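# Separate the yellow wire from all other wires

## Task

Put the yellow wire down on its own so that at least a hand's width of clear table lies between it and each of the other wires. No wire may be left dangling over the table's edge, since that can count as failure.

## Robot and tools

Robot: two arms, left_arm and right_arm, mounted behind a table and each ending in a two-finger gripper. Two fixed cameras, cam_high and cam_low, sit on a beam behind the arms. Each arm also carries a wrist camera: cam_left_wrist and cam_right_wrist. Every image is 896x504 pixels.

Frames. Scene frame: origin at table-top height, halfway between the two arms' nominal bases, roughly 5 to 10 cm behind the near table edge. +x points out over the table, +z points up, and left_arm is on the +y side. Image left and right do not match these names. Measured bases in the scene frame: left_arm at (+0.005, +0.298, +0.008) m, quat_wxyz (+1.000, +0.013, +0.014, -0.017). right_arm at (+0.009, -0.311, +0.010) m, quat_wxyz (+1.000, -0.018, -0.010, +0.002). Each arm reports its hand pose, velocities and targets in its own base frame. Fixed cameras and the table use the scene frame. Motion offsets run along the axes of that arm's current Hand target. On the gripper, +z is the direction the fingers point, and the fingers open and close along y. end_effector_position is the spot between the pads, about 1 cm short of the fingertips.

execute_actions(actions, cameras). actions is a list of actions. Each action is a list of up to 15 rows, and each row lasts one control step of 1/30 s. If fewer than 15 rows are given, the last row repeats. A row always has 14 numbers in [-1, 1], even when only one arm should move. The first seven are left_arm's dx, dy, dz, rx, ry, rz and opening; the last seven are the same for right_arm. The six pose numbers are an offset, not a pose: they count from the Hand target held when the action began, along that target's axes. Every row in an action counts from that same start, so rows do not add up, but each new action or call does, so repeating an offset moves the arm further. Scale: 1.0 equals 0.6 m, or 180 degrees for rotation. rx, ry, rz form a single rotation vector. Sending zeros for all six pose numbers asks again for the current Hand target. Opening is absolute: +1 is fully open (0.093 m) and -1 is closed. A 0 is a real command, so to keep a gripper as it is, repeat its current value. cameras: a list of names, ["all"], or []. If omitted, images come only when actions is empty. Any unknown name invalidates the call.

move(target, speed, blend, opening_speed, grip_force, blocking, cameras). target is either one 14-number row laid out as above, or a list of up to 15 such rows. In a list, every row is an offset from the same starting Hand targets, not from the row before it. All arms' paths are straight and finish together. They last at least 0.5 s and are cut off after 10 s. speed: top path speed in m/s, 0.002 to 2.9, default 0.25; rotation may reach twice that value in rad/s. It can be one number or one per target. blend: corner rounding in m for a list; 0 (the default) stops at each target. opening_speed: rate of finger change per second on the -1 to +1 scale, minimum 0.2. grip_force: newtons per finger pad, 10 to 50 (50 is full force). It can be one value or one per arm and stays until you change it. Lower forces close slowly. blocking=false returns after about 0.5 s while the motion continues. Paths do not avoid obstacles or the other arm. Faster moves overshoot more and strike harder. The result adds a move: line giving the ending: done, off_target, moving, held or fault. Any arm it does not name is done, meaning within 10 mm and 2 degrees. limits=paced means a pose was clipped; limits=held means a check withheld steps.

wait(seconds): 0 to 10; any running move continues. stop(): brakes a running move, which needs some distance. zoom_image(camera, region): camera is cam_high, cam_low, cam_left_wrist or cam_right_wrist. region is [x0, y0, x1, y1] in pixels from the top-left corner, at most 504 wide and 504 tall. It works only on a camera in the latest images. finished_scene(scene): pass the current scene number. Make no further call in that reply.

Results. For each arm: end_effector_position (m) and end_effector_quat_wxyz in its base frame; Hand target (the last commanded pose after clipping, which the next offsets start from); Tool commands; grip_measured (+1 open, -1 closed); Joint positions in rad, with the gripper opening in m as the final entry; Joint velocities, which may read "within noise"; and joint torques in N m, where numbers 1 to 3 wrap at ±28. Joint ranges in rad: waist -2.618 to 3.054, shoulder 0 to 3.142, elbow 0 to 3.142 (straight at 2.901), wrist pitch ±1.571, wrist yaw ±1.571, wrist roll ±2.094. Calls that run actions also list some per-step positions. MOTOR HOT shows at 75 °C. An OVER-TEMPERATURE FAULT at 90 °C folds that arm away for the rest of the scene, and at 100 °C the arm drops.

Gripping. The pads meet at a reading near -0.94. An object of width w mm sits between the pads at about -0.94 + 0.0208*w. To grip firmly, send about 0.24 below that value and keep sending it. To release, send a value well above it. Readings can be high by up to 0.02.

Cautions. Orientation commands are limited to 40 degrees from the measured one per step. Arms sag, fall short or tilt, especially when reaching far, so check each result and correct with an offset. Do not route a gripper close to its own base. The bar, plate (up to 3 cm high) and rail near the bases give no warning on contact. Keep the two grippers and wrist cameras apart, and never close one gripper on the other's fingers. Avoid dropping, slamming, hard pressing, tugging camera cables, and releasing anything still moving. Keep every wire on the table. Loose objects may sometimes get nudged by outside pushes. Holding loads or straining out at long reach heats the motors.

Each tool is called after "Request:" as name(argument=value, ...), one argument or row to a line, values as JSON.

## Session

Request:
execute_actions(
  actions=[],
)

Scene clock: 0.00 s.
left_arm: end_effector_position=(+0.3200, -0.3117, +0.2563) grip_measured=-0.933 end_effector_quat_wxyz=(+0.470, +0.493, +0.593, -0.429) | right_arm: end_effector_position=(+0.3754, -0.0001, +0.4020) grip_measured=+1.000 end_effector_quat_wxyz=(+0.707, +0.000, +0.707, +0.000)
Joint positions: left_arm=[-0.461 1.565 1.063 0.172 0.946 0.225 0] | right_arm=[0 1.047 1.047 0 0 0 0.093]
Joint velocities: within noise
Joint torques (N m): no reading
Heat: left arm: 40 °C; right arm: 39 °C.
Hand target: left_arm +0.3197, -0.3113, +0.2667; +0.481, +0.496, +0.584, -0.427 | right_arm +0.3738, -0.0010, +0.4112; +0.715, +0.002, +0.699, -0.001
Tool commands: left_gripper/opening=-0.940671 right_gripper/opening=+1.0

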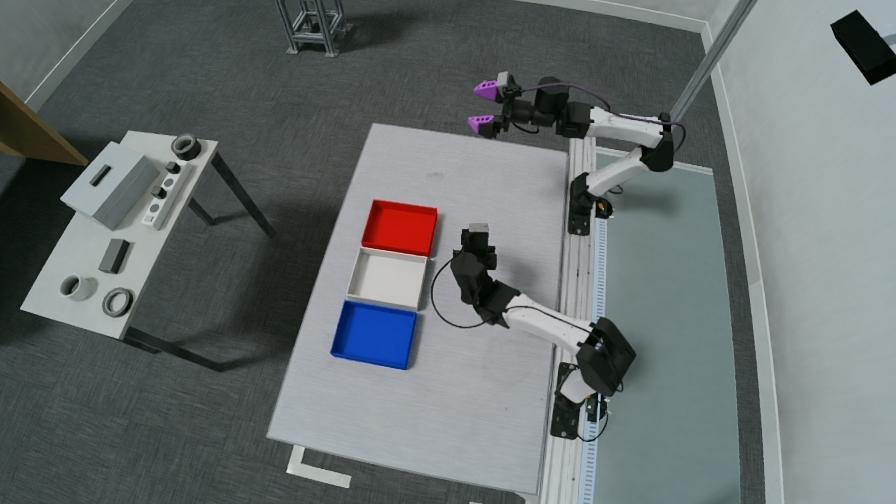

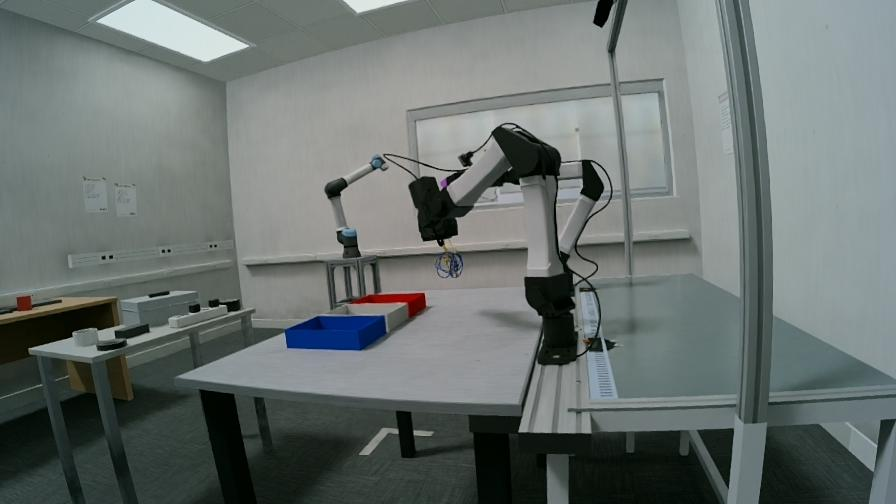

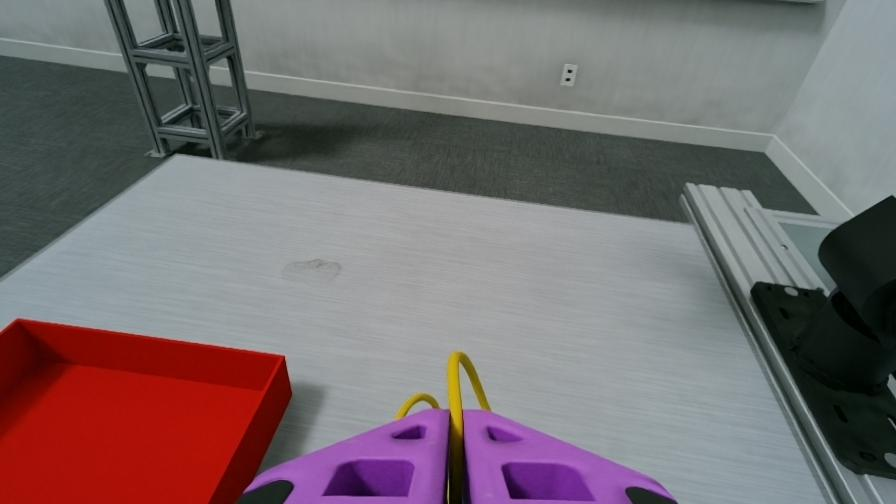

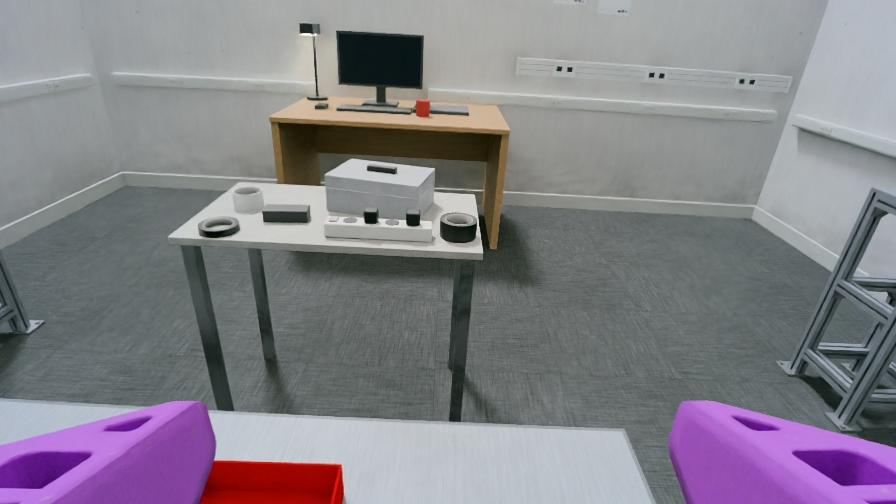

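Request:
zoom_image(
  camera="cam_low",
  region=[390, 190, 510, 300],
)

Request:
zoom_image(
  camera="cam_left_wrist",
  region=[350, 330, 570, 504],
)

Scaled by 4.200 from the camera's 896x504 image, which has a finer 1280x720 frame.

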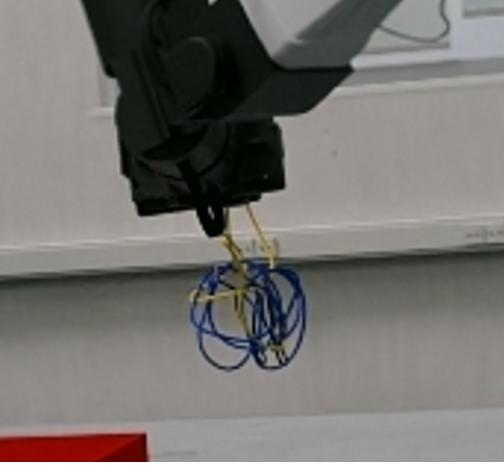

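Scaled by 2.291 from the camera's 896x504 image, which has a finer 1280x720 frame.

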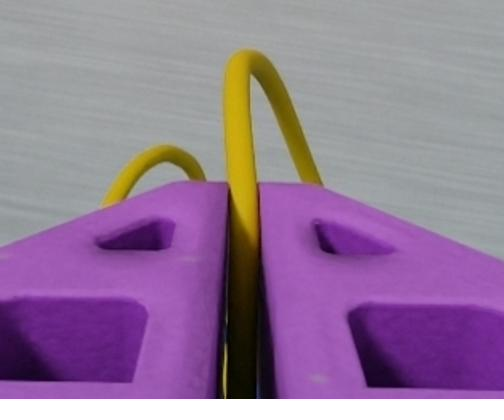

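Request:
move(
  target=[0,0,0,0,0,0,-0.940671,0.267,0.102,-0.173,-0.33,0.1,-0.058,1],
  cameras=["all"],
)

Scene clock: 41.43 s.
left_arm: end_effector_position=(+0.3200, -0.3117, +0.2563) grip_measured=-0.933 end_effector_quat_wxyz=(+0.470, +0.493, +0.593, -0.429) | right_arm: end_effector_position=(+0.2703, +0.0625, +0.2388) grip_measured=+1.000 end_effector_quat_wxyz=(+0.495, -0.404, +0.715, +0.285)
Joint positions: left_arm=[-0.461 1.565 1.063 0.172 0.946 0.225 0] | right_arm=[-0.369 1.189 0.976 -0.942 -1.18 -1.118 0.093]
Joint torques (N m): left_arm=[0.24 -7.61 10.61 1.66 0.21 -0.07] | right_arm=[-0.64 -1.99 11.08 0.83 -0.61 -0.19]
Heat: left arm: 48 °C; right arm: 47 °C.
Hand target: left_arm +0.3197, -0.3113, +0.2667; +0.481, +0.496, +0.584, -0.427 | right_arm +0.2739, +0.0607, +0.2486; +0.506, -0.411, +0.704, +0.282
Off the commanded pose: left_arm 0.010 m, 2 deg | right_arm 0.011 m, 2 deg.
move: off_target (right_arm)

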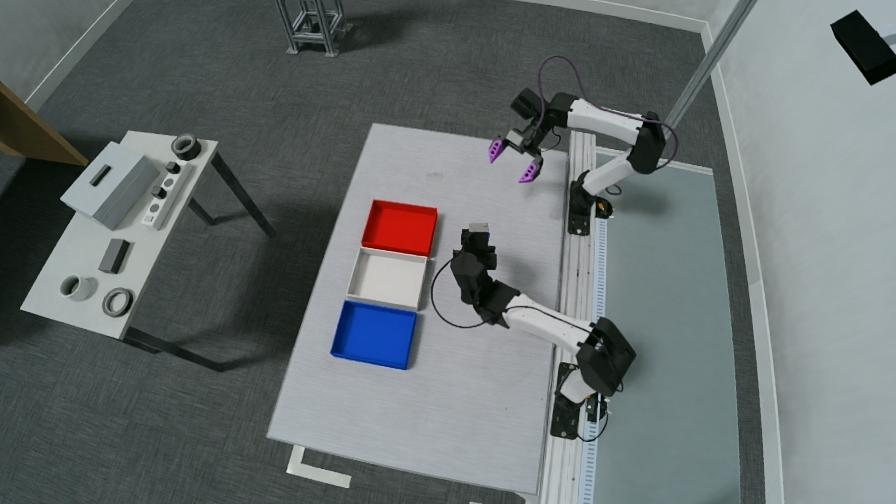

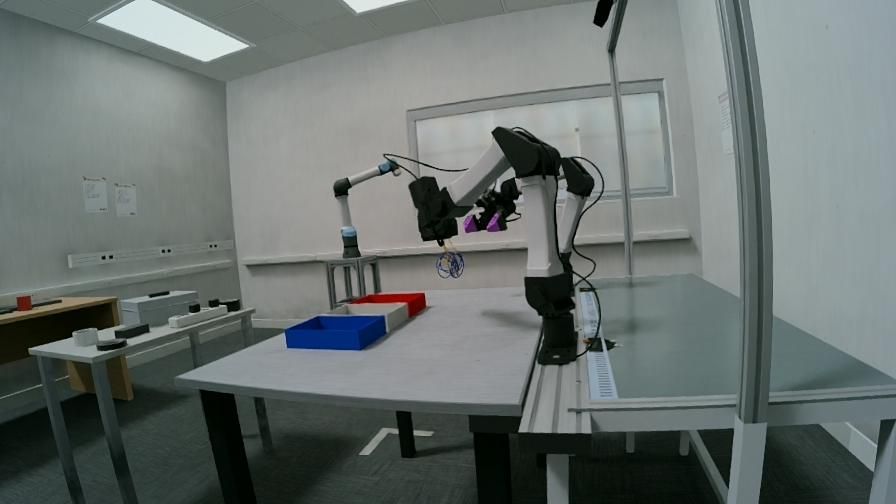

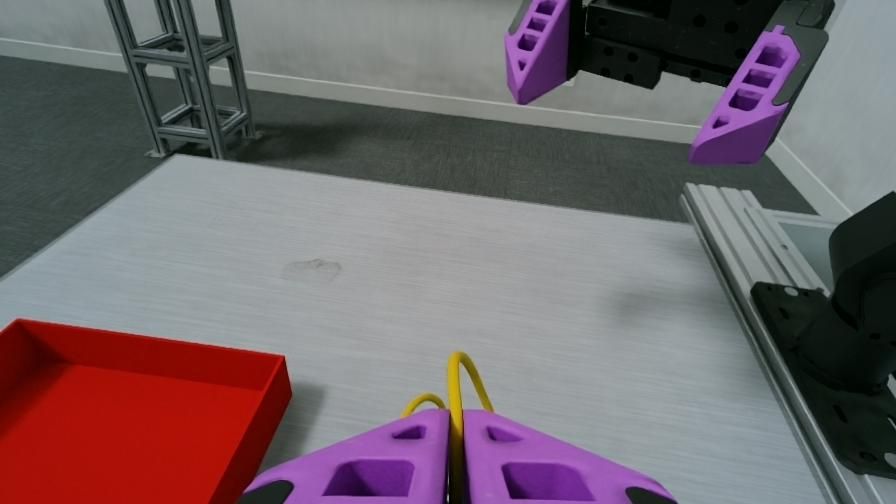

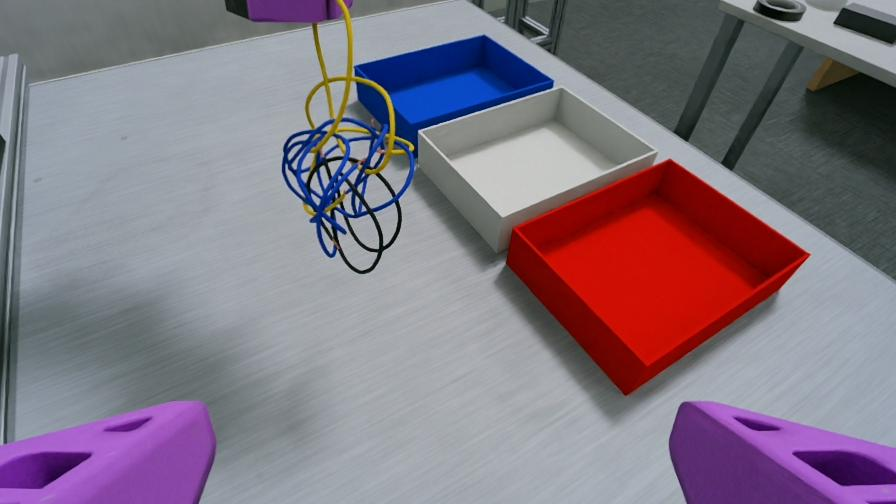

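Request:
zoom_image(
  camera="cam_right_wrist",
  region=[240, 0, 460, 290],
)

Scaled by 1.738 from the camera's 896x504 image, which has a finer 1280x720 frame.

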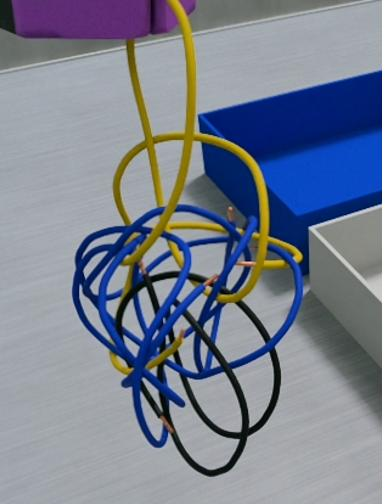

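Request:
move(
  target=[0,0,0,0,0,0,-0.940671,0.123,0.083,0.205,0,0,0,1],
  cameras=["all"],
)

Request:
zoom_image(
  camera="cam_low",
  region=[390, 190, 530, 310],
)

Scene clock: 111.17 s.
left_arm: end_effector_position=(+0.3200, -0.3117, +0.2563) grip_measured=-0.933 end_effector_quat_wxyz=(+0.470, +0.493, +0.593, -0.429) | right_arm: end_effector_position=(+0.2764, +0.1627, +0.1371) grip_measured=+1.000 end_effector_quat_wxyz=(+0.500, -0.412, +0.706, +0.284)
Joint positions: left_arm=[-0.461 1.565 1.063 0.172 0.946 0.225 0] | right_arm=[0.13 1.163 0.407 0.223 -0.842 -0.426 0.093]
Joint torques (N m): left_arm=[0.24 -7.71 10.45 1.65 0.26 -0.05] | right_arm=[0.7 -1.77 7.73 1.95 -0.08 0.11]
Heat: left arm: 52 °C; right arm: 50 °C.
Hand target: left_arm +0.3197, -0.3113, +0.2667; +0.481, +0.496, +0.584, -0.427 | right_arm +0.2791, +0.1641, +0.1375; +0.506, -0.412, +0.704, +0.282
Off the commanded pose: left_arm 0.010 m, 2 deg | right_arm 0.003 m, 1 deg.
move: done

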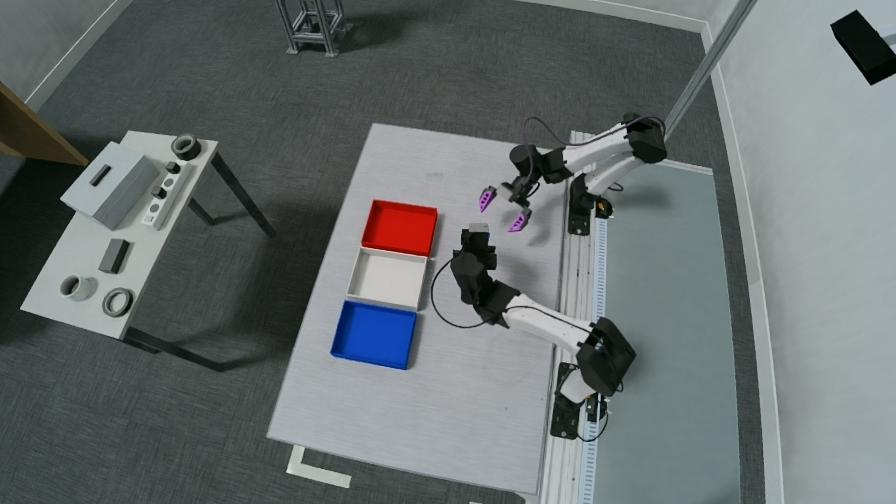

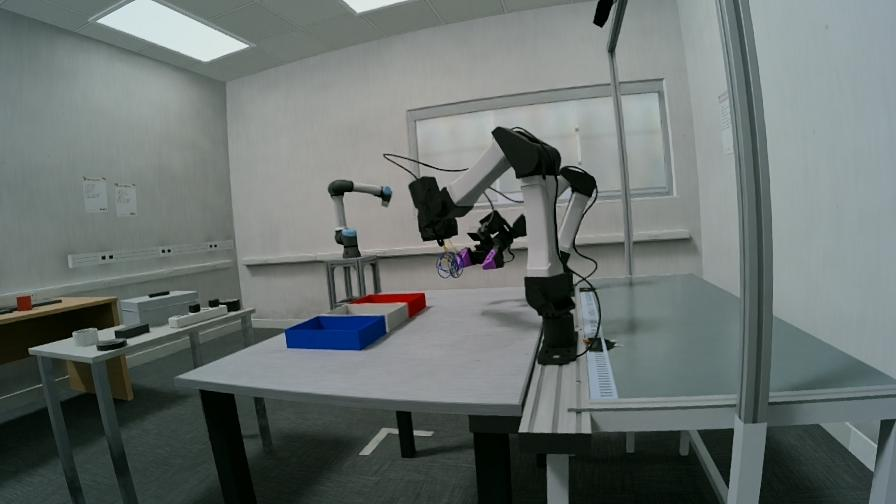

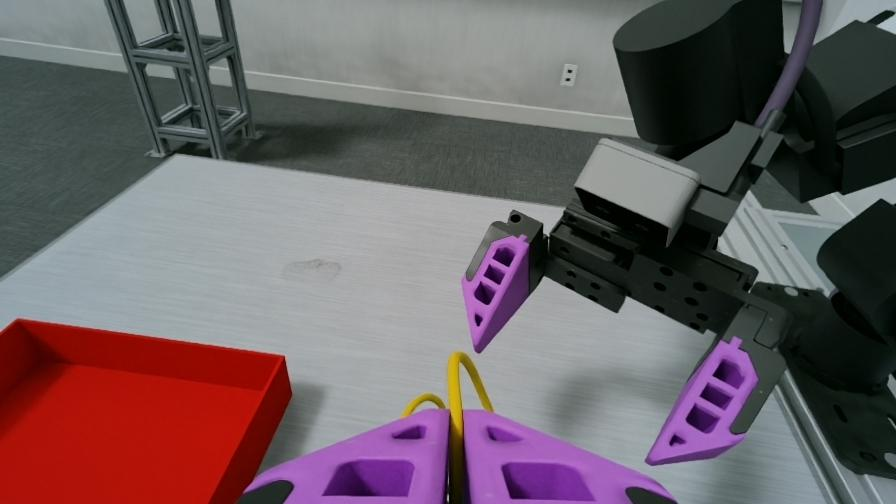

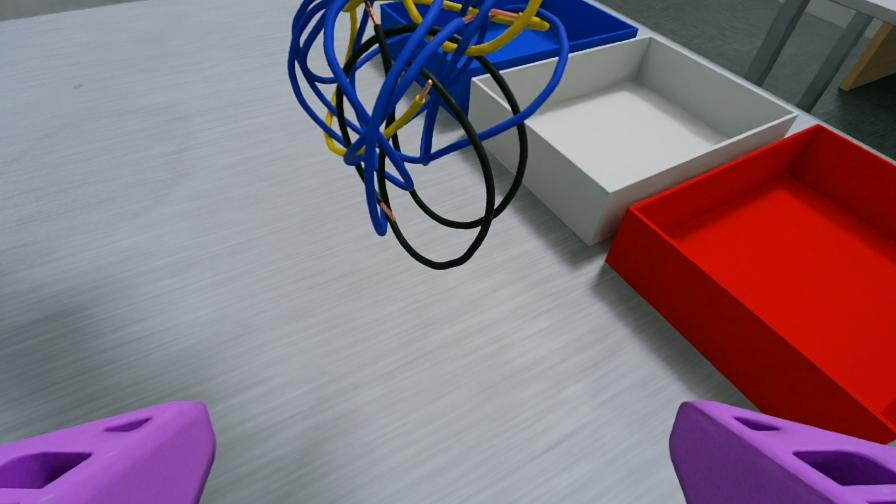

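Scaled by 3.600 from the camera's 896x504 image, which has a finer 1280x720 frame.

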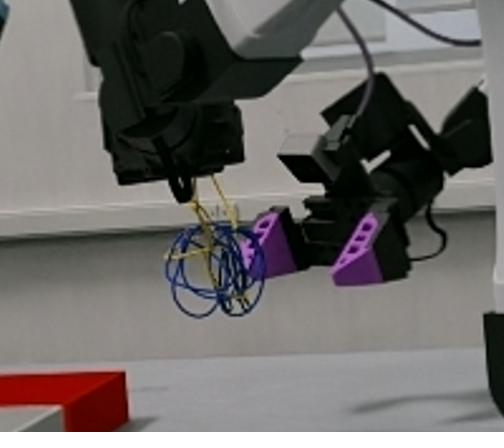

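Request:
move(
  target=[0,0,0,0,0,0,-0.940671,-0.03,0,0.14,0,0,0,1],
  cameras=["all"],
)

Request:
zoom_image(
  camera="cam_low",
  region=[390, 190, 530, 310],
)

Scene clock: 130.63 s.
left_arm: end_effector_position=(+0.3200, -0.3117, +0.2563) grip_measured=-0.933 end_effector_quat_wxyz=(+0.470, +0.493, +0.593, -0.429) | right_arm: end_effector_position=(+0.3117, +0.2326, +0.1144) grip_measured=+1.000 end_effector_quat_wxyz=(+0.486, -0.414, +0.715, +0.285)
Joint positions: left_arm=[-0.461 1.565 1.063 0.172 0.946 0.225 0] | right_arm=[0.389 1.491 0.523 0.506 -0.613 -0.275 0.093]
Joint torques (N m): left_arm=[0.14 -7.77 10.52 1.64 0.19 -0.03] | right_arm=[0.61 -4.11 10.15 2.08 0.03 0.12]
Heat: left arm: 52 °C; right arm: 49 °C.
Hand target: left_arm +0.3197, -0.3113, +0.2667; +0.481, +0.496, +0.584, -0.427 | right_arm +0.3222, +0.2376, +0.1269; +0.506, -0.411, +0.704, +0.282
Off the commanded pose: left_arm 0.010 m, 2 deg | right_arm 0.017 m, 3 deg.
move: off_target (right_arm)

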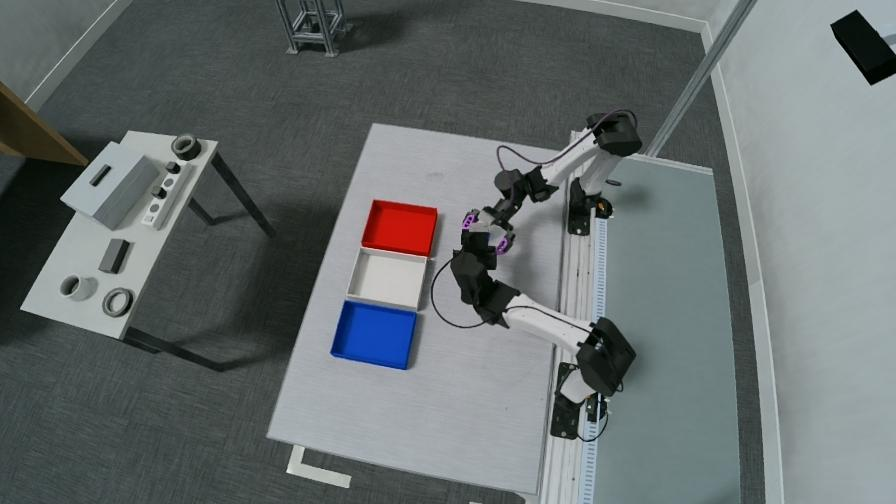

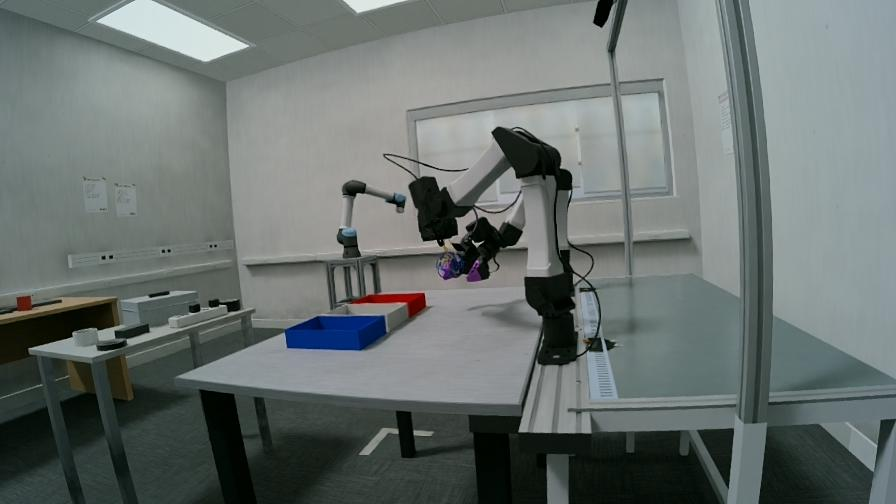

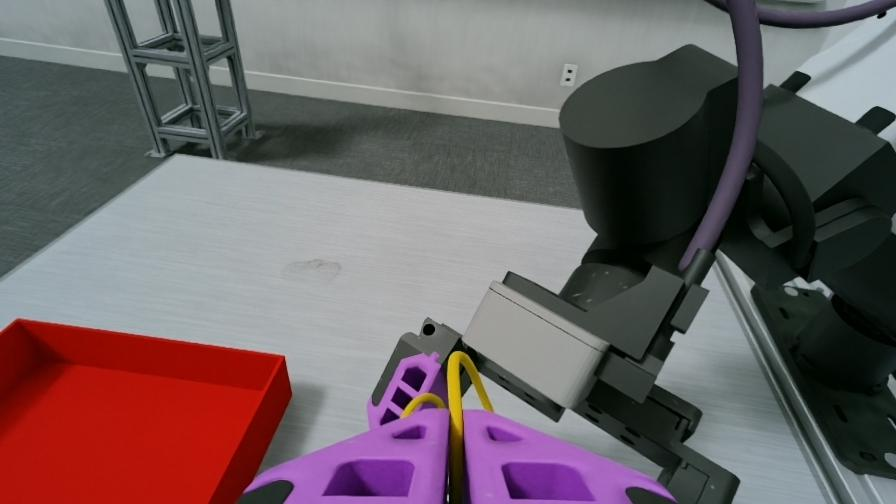

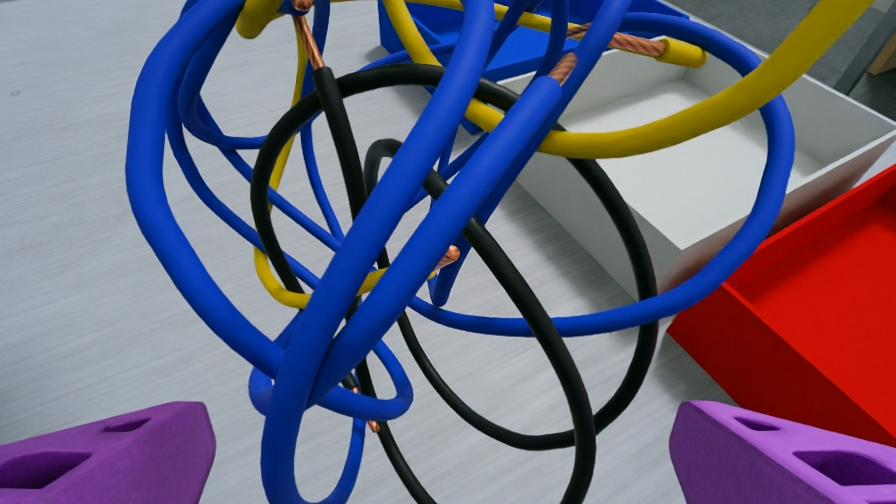

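Scaled by 3.600 from the camera's 896x504 image, which has a finer 1280x720 frame.

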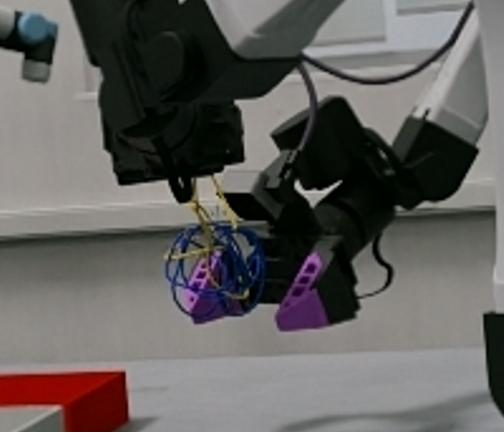

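Request:
move(
  target=[
    [0,0,0,0,0,0,-0.940671,-0.02,0,0.047,0,0,0,1],
    [0,0,0,0,0,0,-0.940671,-0.02,0,0.047,0,0,0,-1],
  ],
  opening_speed=1.5,
  cameras=["cam_right_wrist","cam_low"],
)

Request:
zoom_image(
  camera="cam_low",
  region=[390, 190, 530, 310],
)

Scene clock: 150.43 s.
left_arm: end_effector_position=(+0.3200, -0.3117, +0.2563) grip_measured=-0.933 end_effector_quat_wxyz=(+0.470, +0.493, +0.593, -0.429) | right_arm: end_effector_position=(+0.3275, +0.2583, +0.1164) grip_measured=-0.971 end_effector_quat_wxyz=(+0.486, -0.415, +0.715, +0.283)
Joint positions: left_arm=[-0.461 1.565 1.063 0.172 0.946 0.225 0] | right_arm=[0.454 1.582 0.615 0.521 -0.553 -0.245 0]
Joint torques (N m): left_arm=[0.14 -7.72 10.58 1.61 0.19 -0.07] | right_arm=[0.58 -4.9 10.24 2.11 0.04 0.13]
Heat: left arm: 53 °C; right arm: 48 °C.
Hand target: left_arm +0.3197, -0.3113, +0.2667; +0.481, +0.496, +0.584, -0.427 | right_arm +0.3375, +0.2640, +0.1290; +0.506, -0.411, +0.704, +0.282
Off the commanded pose: left_arm 0.010 m, 2 deg | right_arm 0.017 m, 3 deg.
move: off_target (right_arm); target 2's new opening was sent with right_arm's hand 0.017 m and 3 deg from that target
Images, in order (width x height): cam_low 896x504, cam_right_wrist 896x504.

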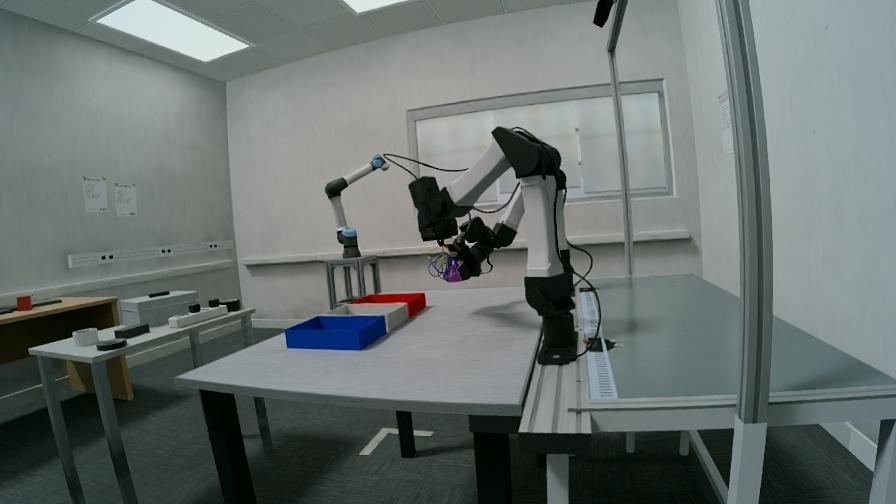

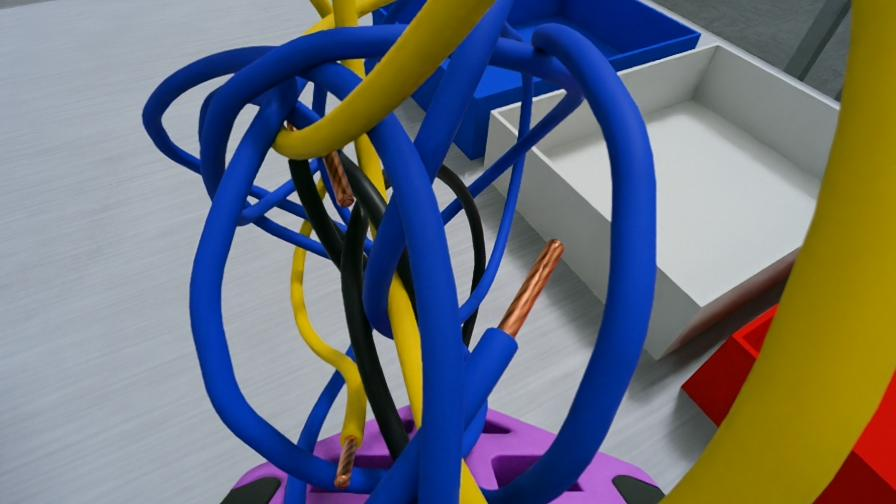

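Scaled by 3.600 from the camera's 896x504 image, which has a finer 1280x720 frame.

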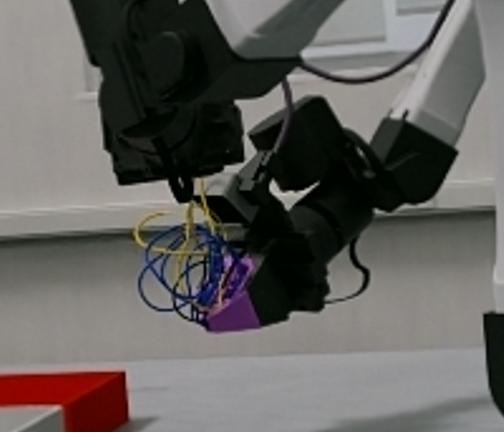

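Request:
zoom_image(
  camera="cam_right_wrist",
  region=[240, 300, 600, 504],
)

Scaled by 1.400 from the camera's 896x504 image, which has a finer 1280x720 frame.

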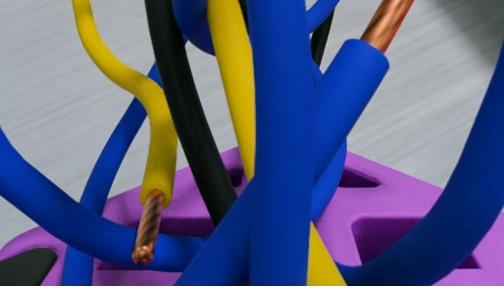

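Request:
move(
  target=[-0.164,-0.003,-0.029,0,0,0,-0.940671,0.045,0,-0.125,0,0,0,-1],
  speed=0.1,
  cameras=["all"],
)

Request:
zoom_image(
  camera="cam_low",
  region=[390, 170, 530, 310],
)

Scene clock: 173.87 s.
left_arm: end_effector_position=(+0.3212, -0.3122, +0.3385) grip_measured=-0.933 end_effector_quat_wxyz=(+0.452, +0.489, +0.607, -0.433) | right_arm: end_effector_position=(+0.3006, +0.1994, +0.1307) grip_measured=-0.971 end_effector_quat_wxyz=(+0.510, -0.411, +0.701, +0.283)
Joint positions: left_arm=[-0.461 1.553 1.411 -0.236 0.946 0.225 0] | right_arm=[0.275 1.351 0.445 0.471 -0.713 -0.318 0]
Joint torques (N m): left_arm=[0.32 -8.01 13.85 1.78 0.31 -0.04] | right_arm=[-1.05 -5.63 6.76 1.54 -0.16 -0.15]
Heat: left arm: 53 °C; right arm: 51 °C.
Hand target: left_arm +0.3201, -0.3112, +0.3667; +0.481, +0.496, +0.584, -0.427 | right_arm +0.2975, +0.1952, +0.1282; +0.506, -0.412, +0.703, +0.281
Off the commanded pose: left_arm 0.028 m, 4 deg | right_arm 0.006 m, 1 deg.
move: off_target (left_arm)

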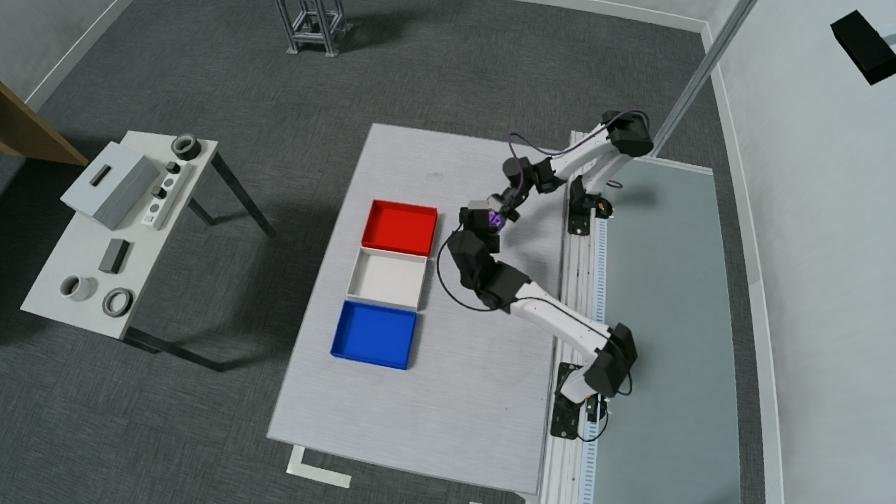

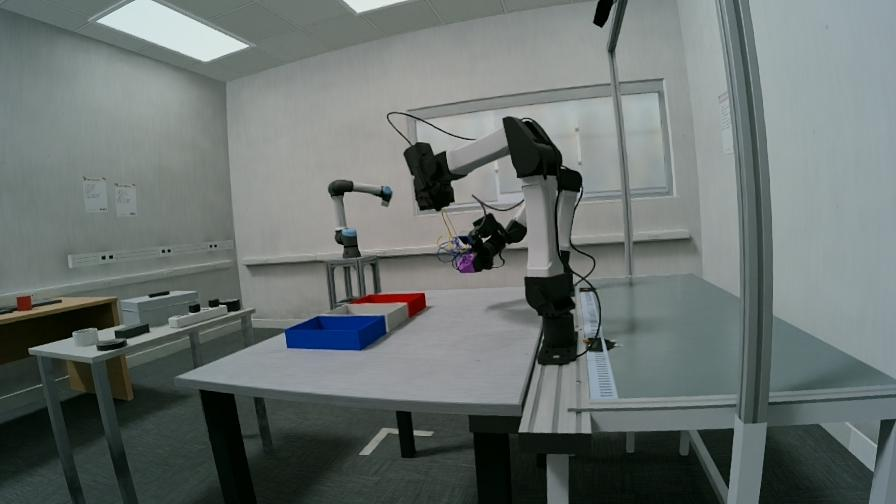

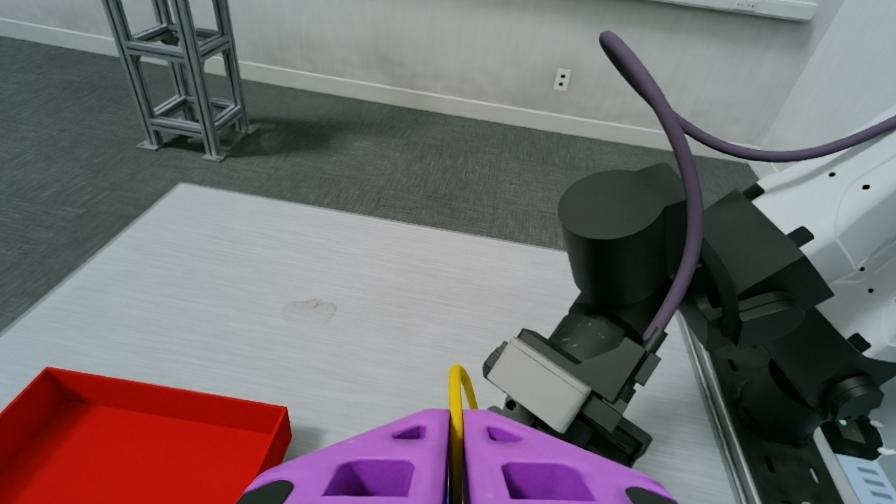

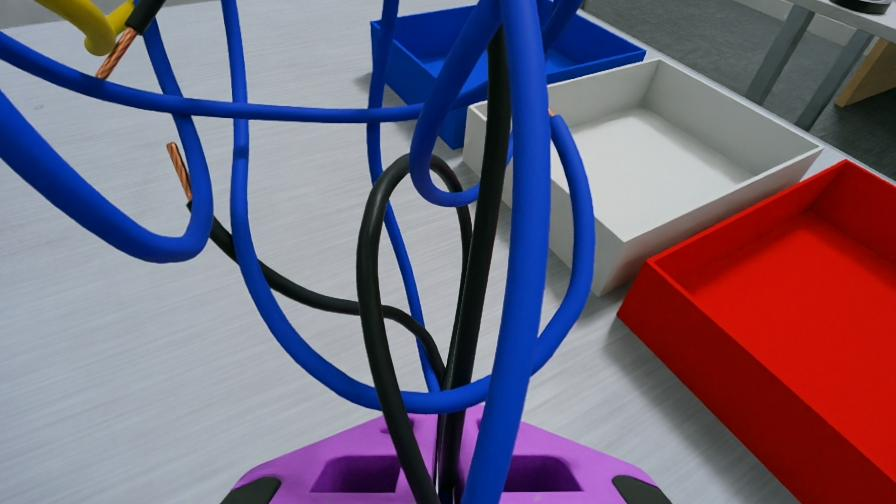

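Scaled by 3.600 from the camera's 896x504 image, which has a finer 1280x720 frame.

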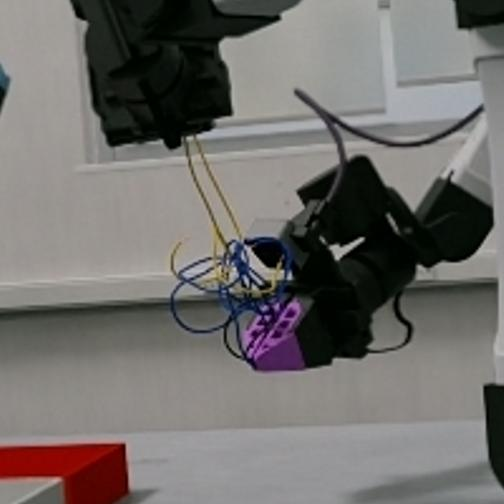

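Request:
move(
  target=[-0.197,-0.003,-0.035,0,0,0,-0.940671,0.09,0,-0.1,0,0,0,-1],
  speed=0.12,
  cameras=["all"],
)

Request:
zoom_image(
  camera="cam_low",
  region=[390, 150, 550, 310],
)

Scene clock: 182.63 s.
left_arm: end_effector_position=(+0.3221, -0.3171, +0.4400) grip_measured=-0.933 end_effector_quat_wxyz=(+0.416, +0.482, +0.632, -0.443) | right_arm: end_effector_position=(+0.2693, +0.1373, +0.1207) grip_measured=-0.971 end_effector_quat_wxyz=(+0.542, -0.431, +0.668, +0.275)
Joint positions: left_arm=[-0.471 1.761 2.132 -0.835 0.946 0.22 0] | right_arm=[-0.016 1.214 0.286 0.421 -0.999 -0.54 0]
Joint torques (N m): left_arm=[1.43 -9.26 14.52 2.25 0.31 0.04] | right_arm=[-1.43 -2.44 4.82 0.79 0.03 -0.16]
Heat: left arm: 56 °C; right arm: 49 °C.
Hand target: left_arm +0.3210, -0.3110, +0.4867; +0.481, +0.496, +0.584, -0.427 | right_arm +0.2606, +0.1305, +0.0969; +0.506, -0.411, +0.704, +0.282
Off the commanded pose: left_arm 0.047 m, 10 deg | right_arm 0.026 m, 6 deg.
move: off_target (left_arm, right_arm)

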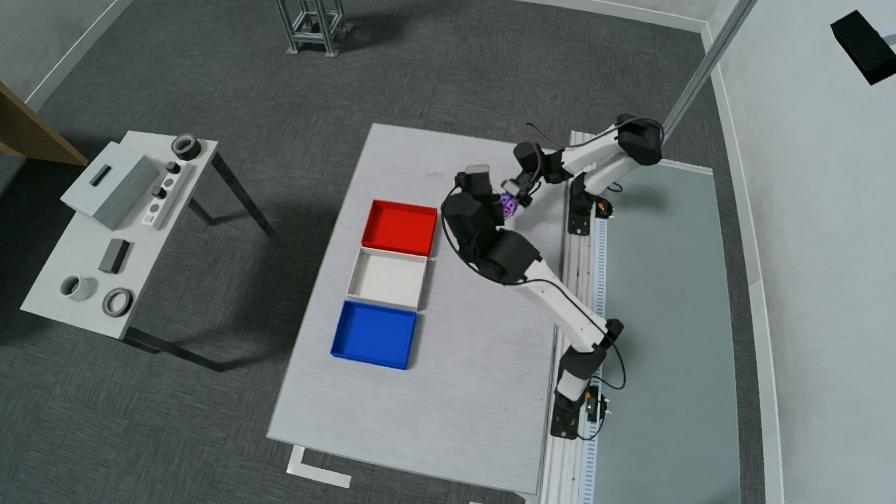

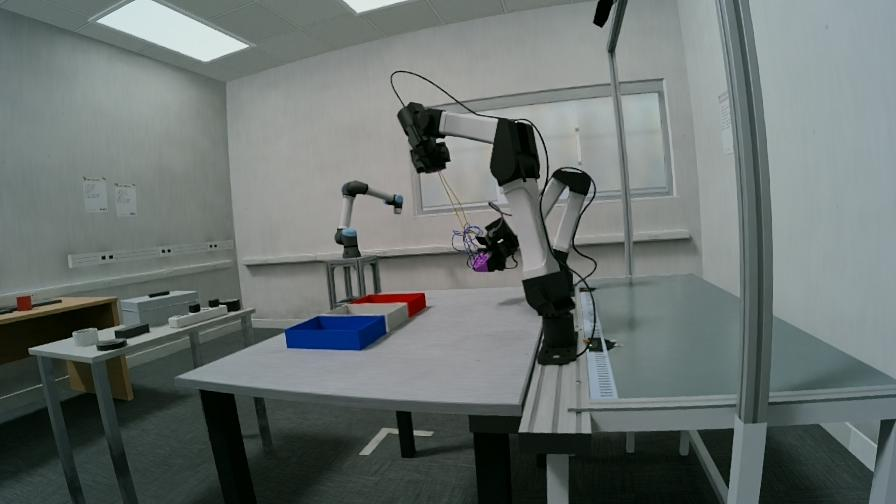

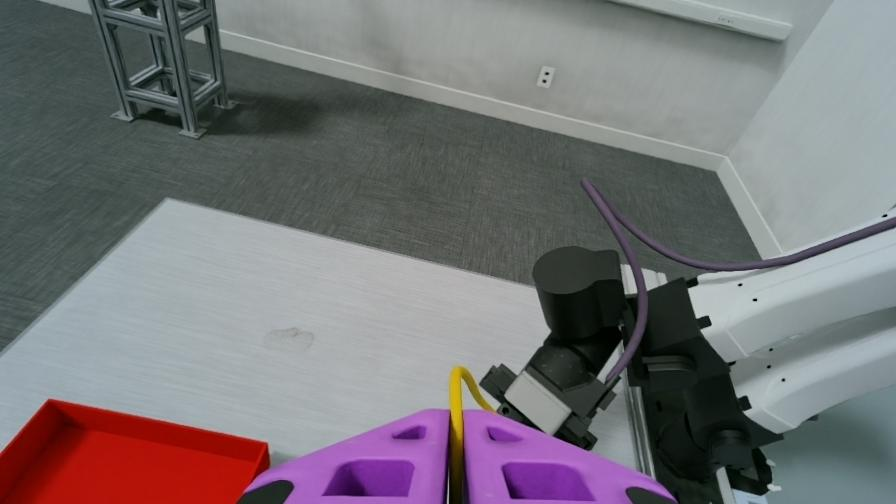

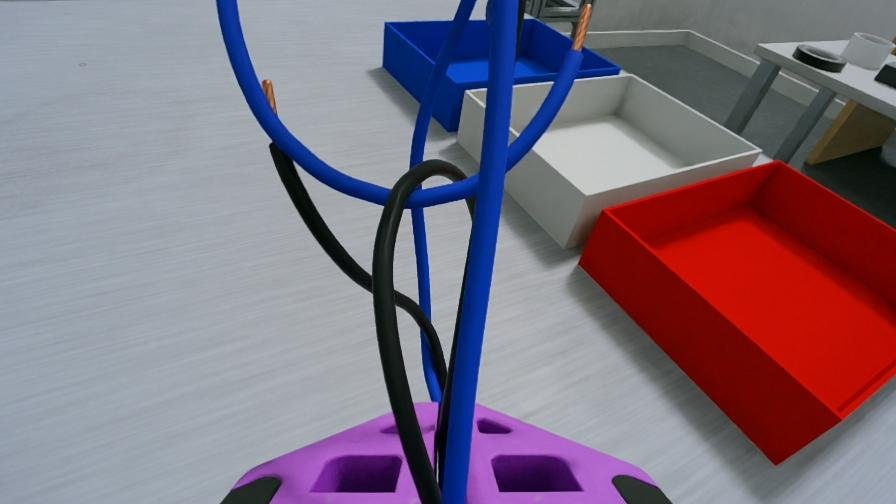

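Scaled by 3.150 from the camera's 896x504 image, which has a finer 1280x720 frame.

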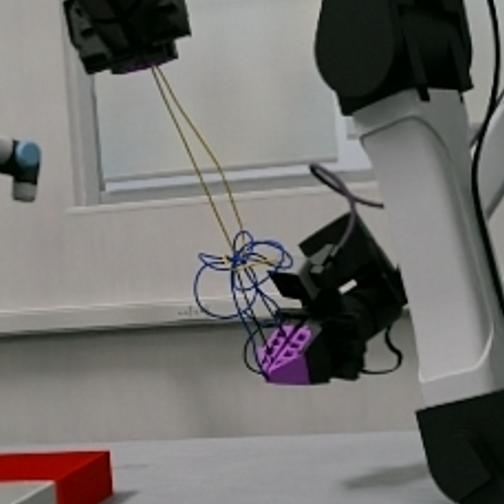

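Request:
move(
  target=[-0.05,0,-0.19,0,0,0,-0.940671,0,0,-0.04,0,0,0,-1],
  speed=0.1,
  cameras=["cam_low","cam_left_wrist","cam_right_wrist"],
)

Request:
zoom_image(
  camera="cam_low",
  region=[390, 150, 550, 310],
)

Scene clock: 196.90 s.
left_arm: end_effector_position=(+0.3113, -0.2154, +0.5111) grip_measured=-0.933 end_effector_quat_wxyz=(+0.448, +0.467, +0.615, -0.450) | right_arm: end_effector_position=(+0.2494, +0.1193, +0.1184) grip_measured=-0.971 end_effector_quat_wxyz=(+0.528, -0.430, +0.673, +0.288)
Joint positions: left_arm=[-0.177 1.956 2.823 -1.441 1.207 0.404 0] | right_arm=[-0.131 1.121 0.291 0.159 -1.108 -0.687 0]
Joint torques (N m): left_arm=[3.47 -7.69 9.44 1.88 0.61 0.15] | right_arm=[-1.96 -1.72 7.31 0.79 0.1 -0.16]
Heat: left arm: 56 °C; right arm: 47 °C.
Hand target: left_arm +0.3066, -0.2049, +0.5361; +0.481, +0.496, +0.584, -0.427 | right_arm +0.2490, +0.1110, +0.1047; +0.506, -0.411, +0.704, +0.282
Off the commanded pose: left_arm 0.027 m, 7 deg | right_arm 0.016 m, 5 deg.
elbow stopped short (left arm): the move would have taken joint 3 (elbow) straighter than the controller allows.
move: off_target (left_arm, right_arm)
Images, in order (width x height): cam_low 896x504, cam_left_wrist 896x504, cam_right_wrist 896x504.

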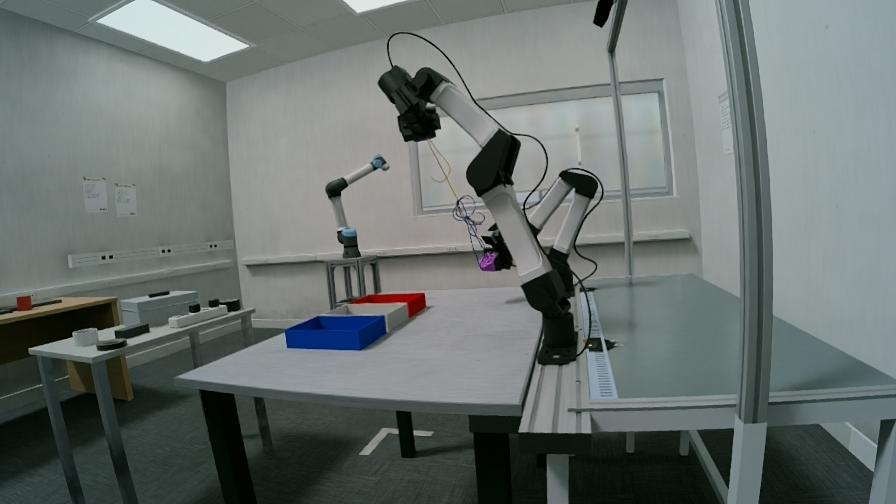

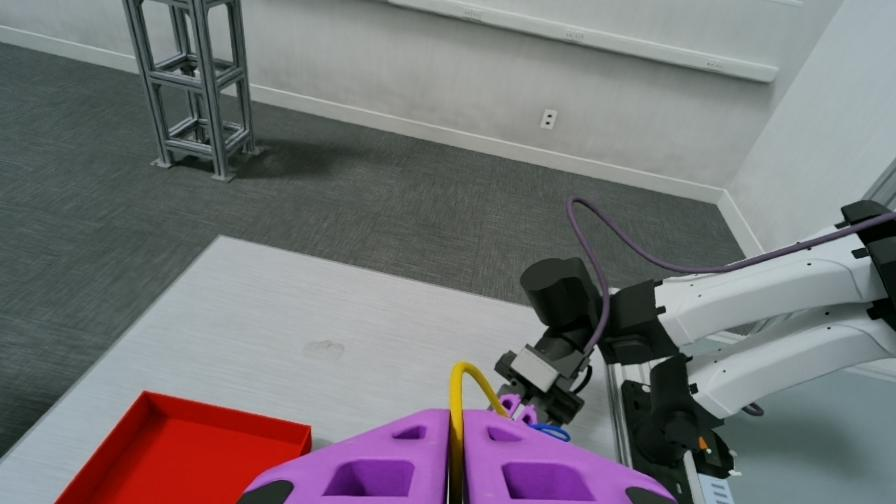

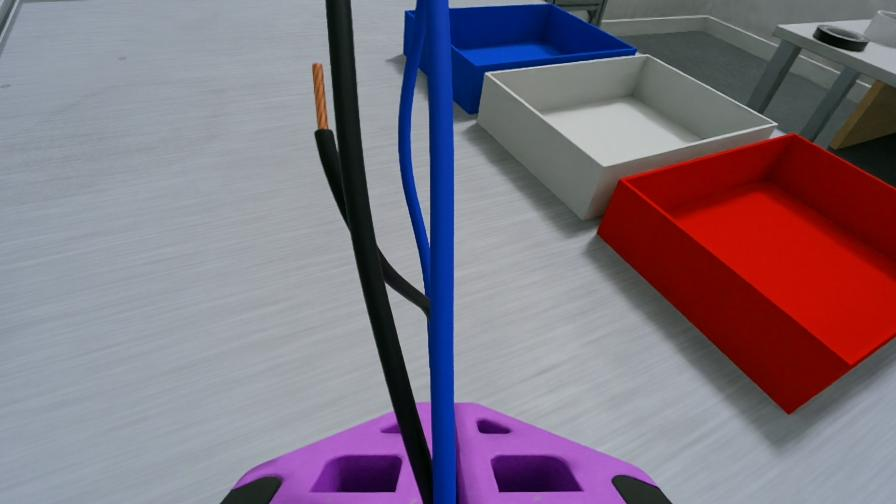

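Scaled by 3.150 from the camera's 896x504 image, which has a finer 1280x720 frame.

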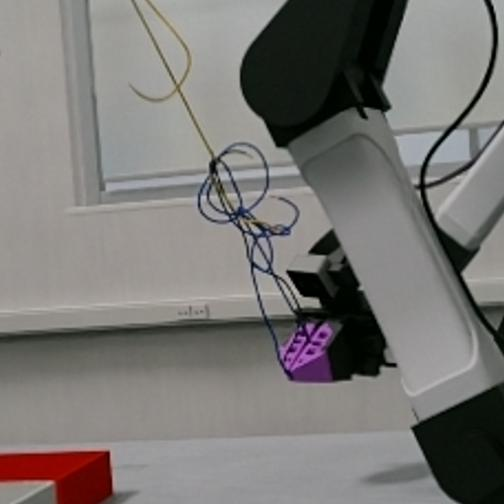

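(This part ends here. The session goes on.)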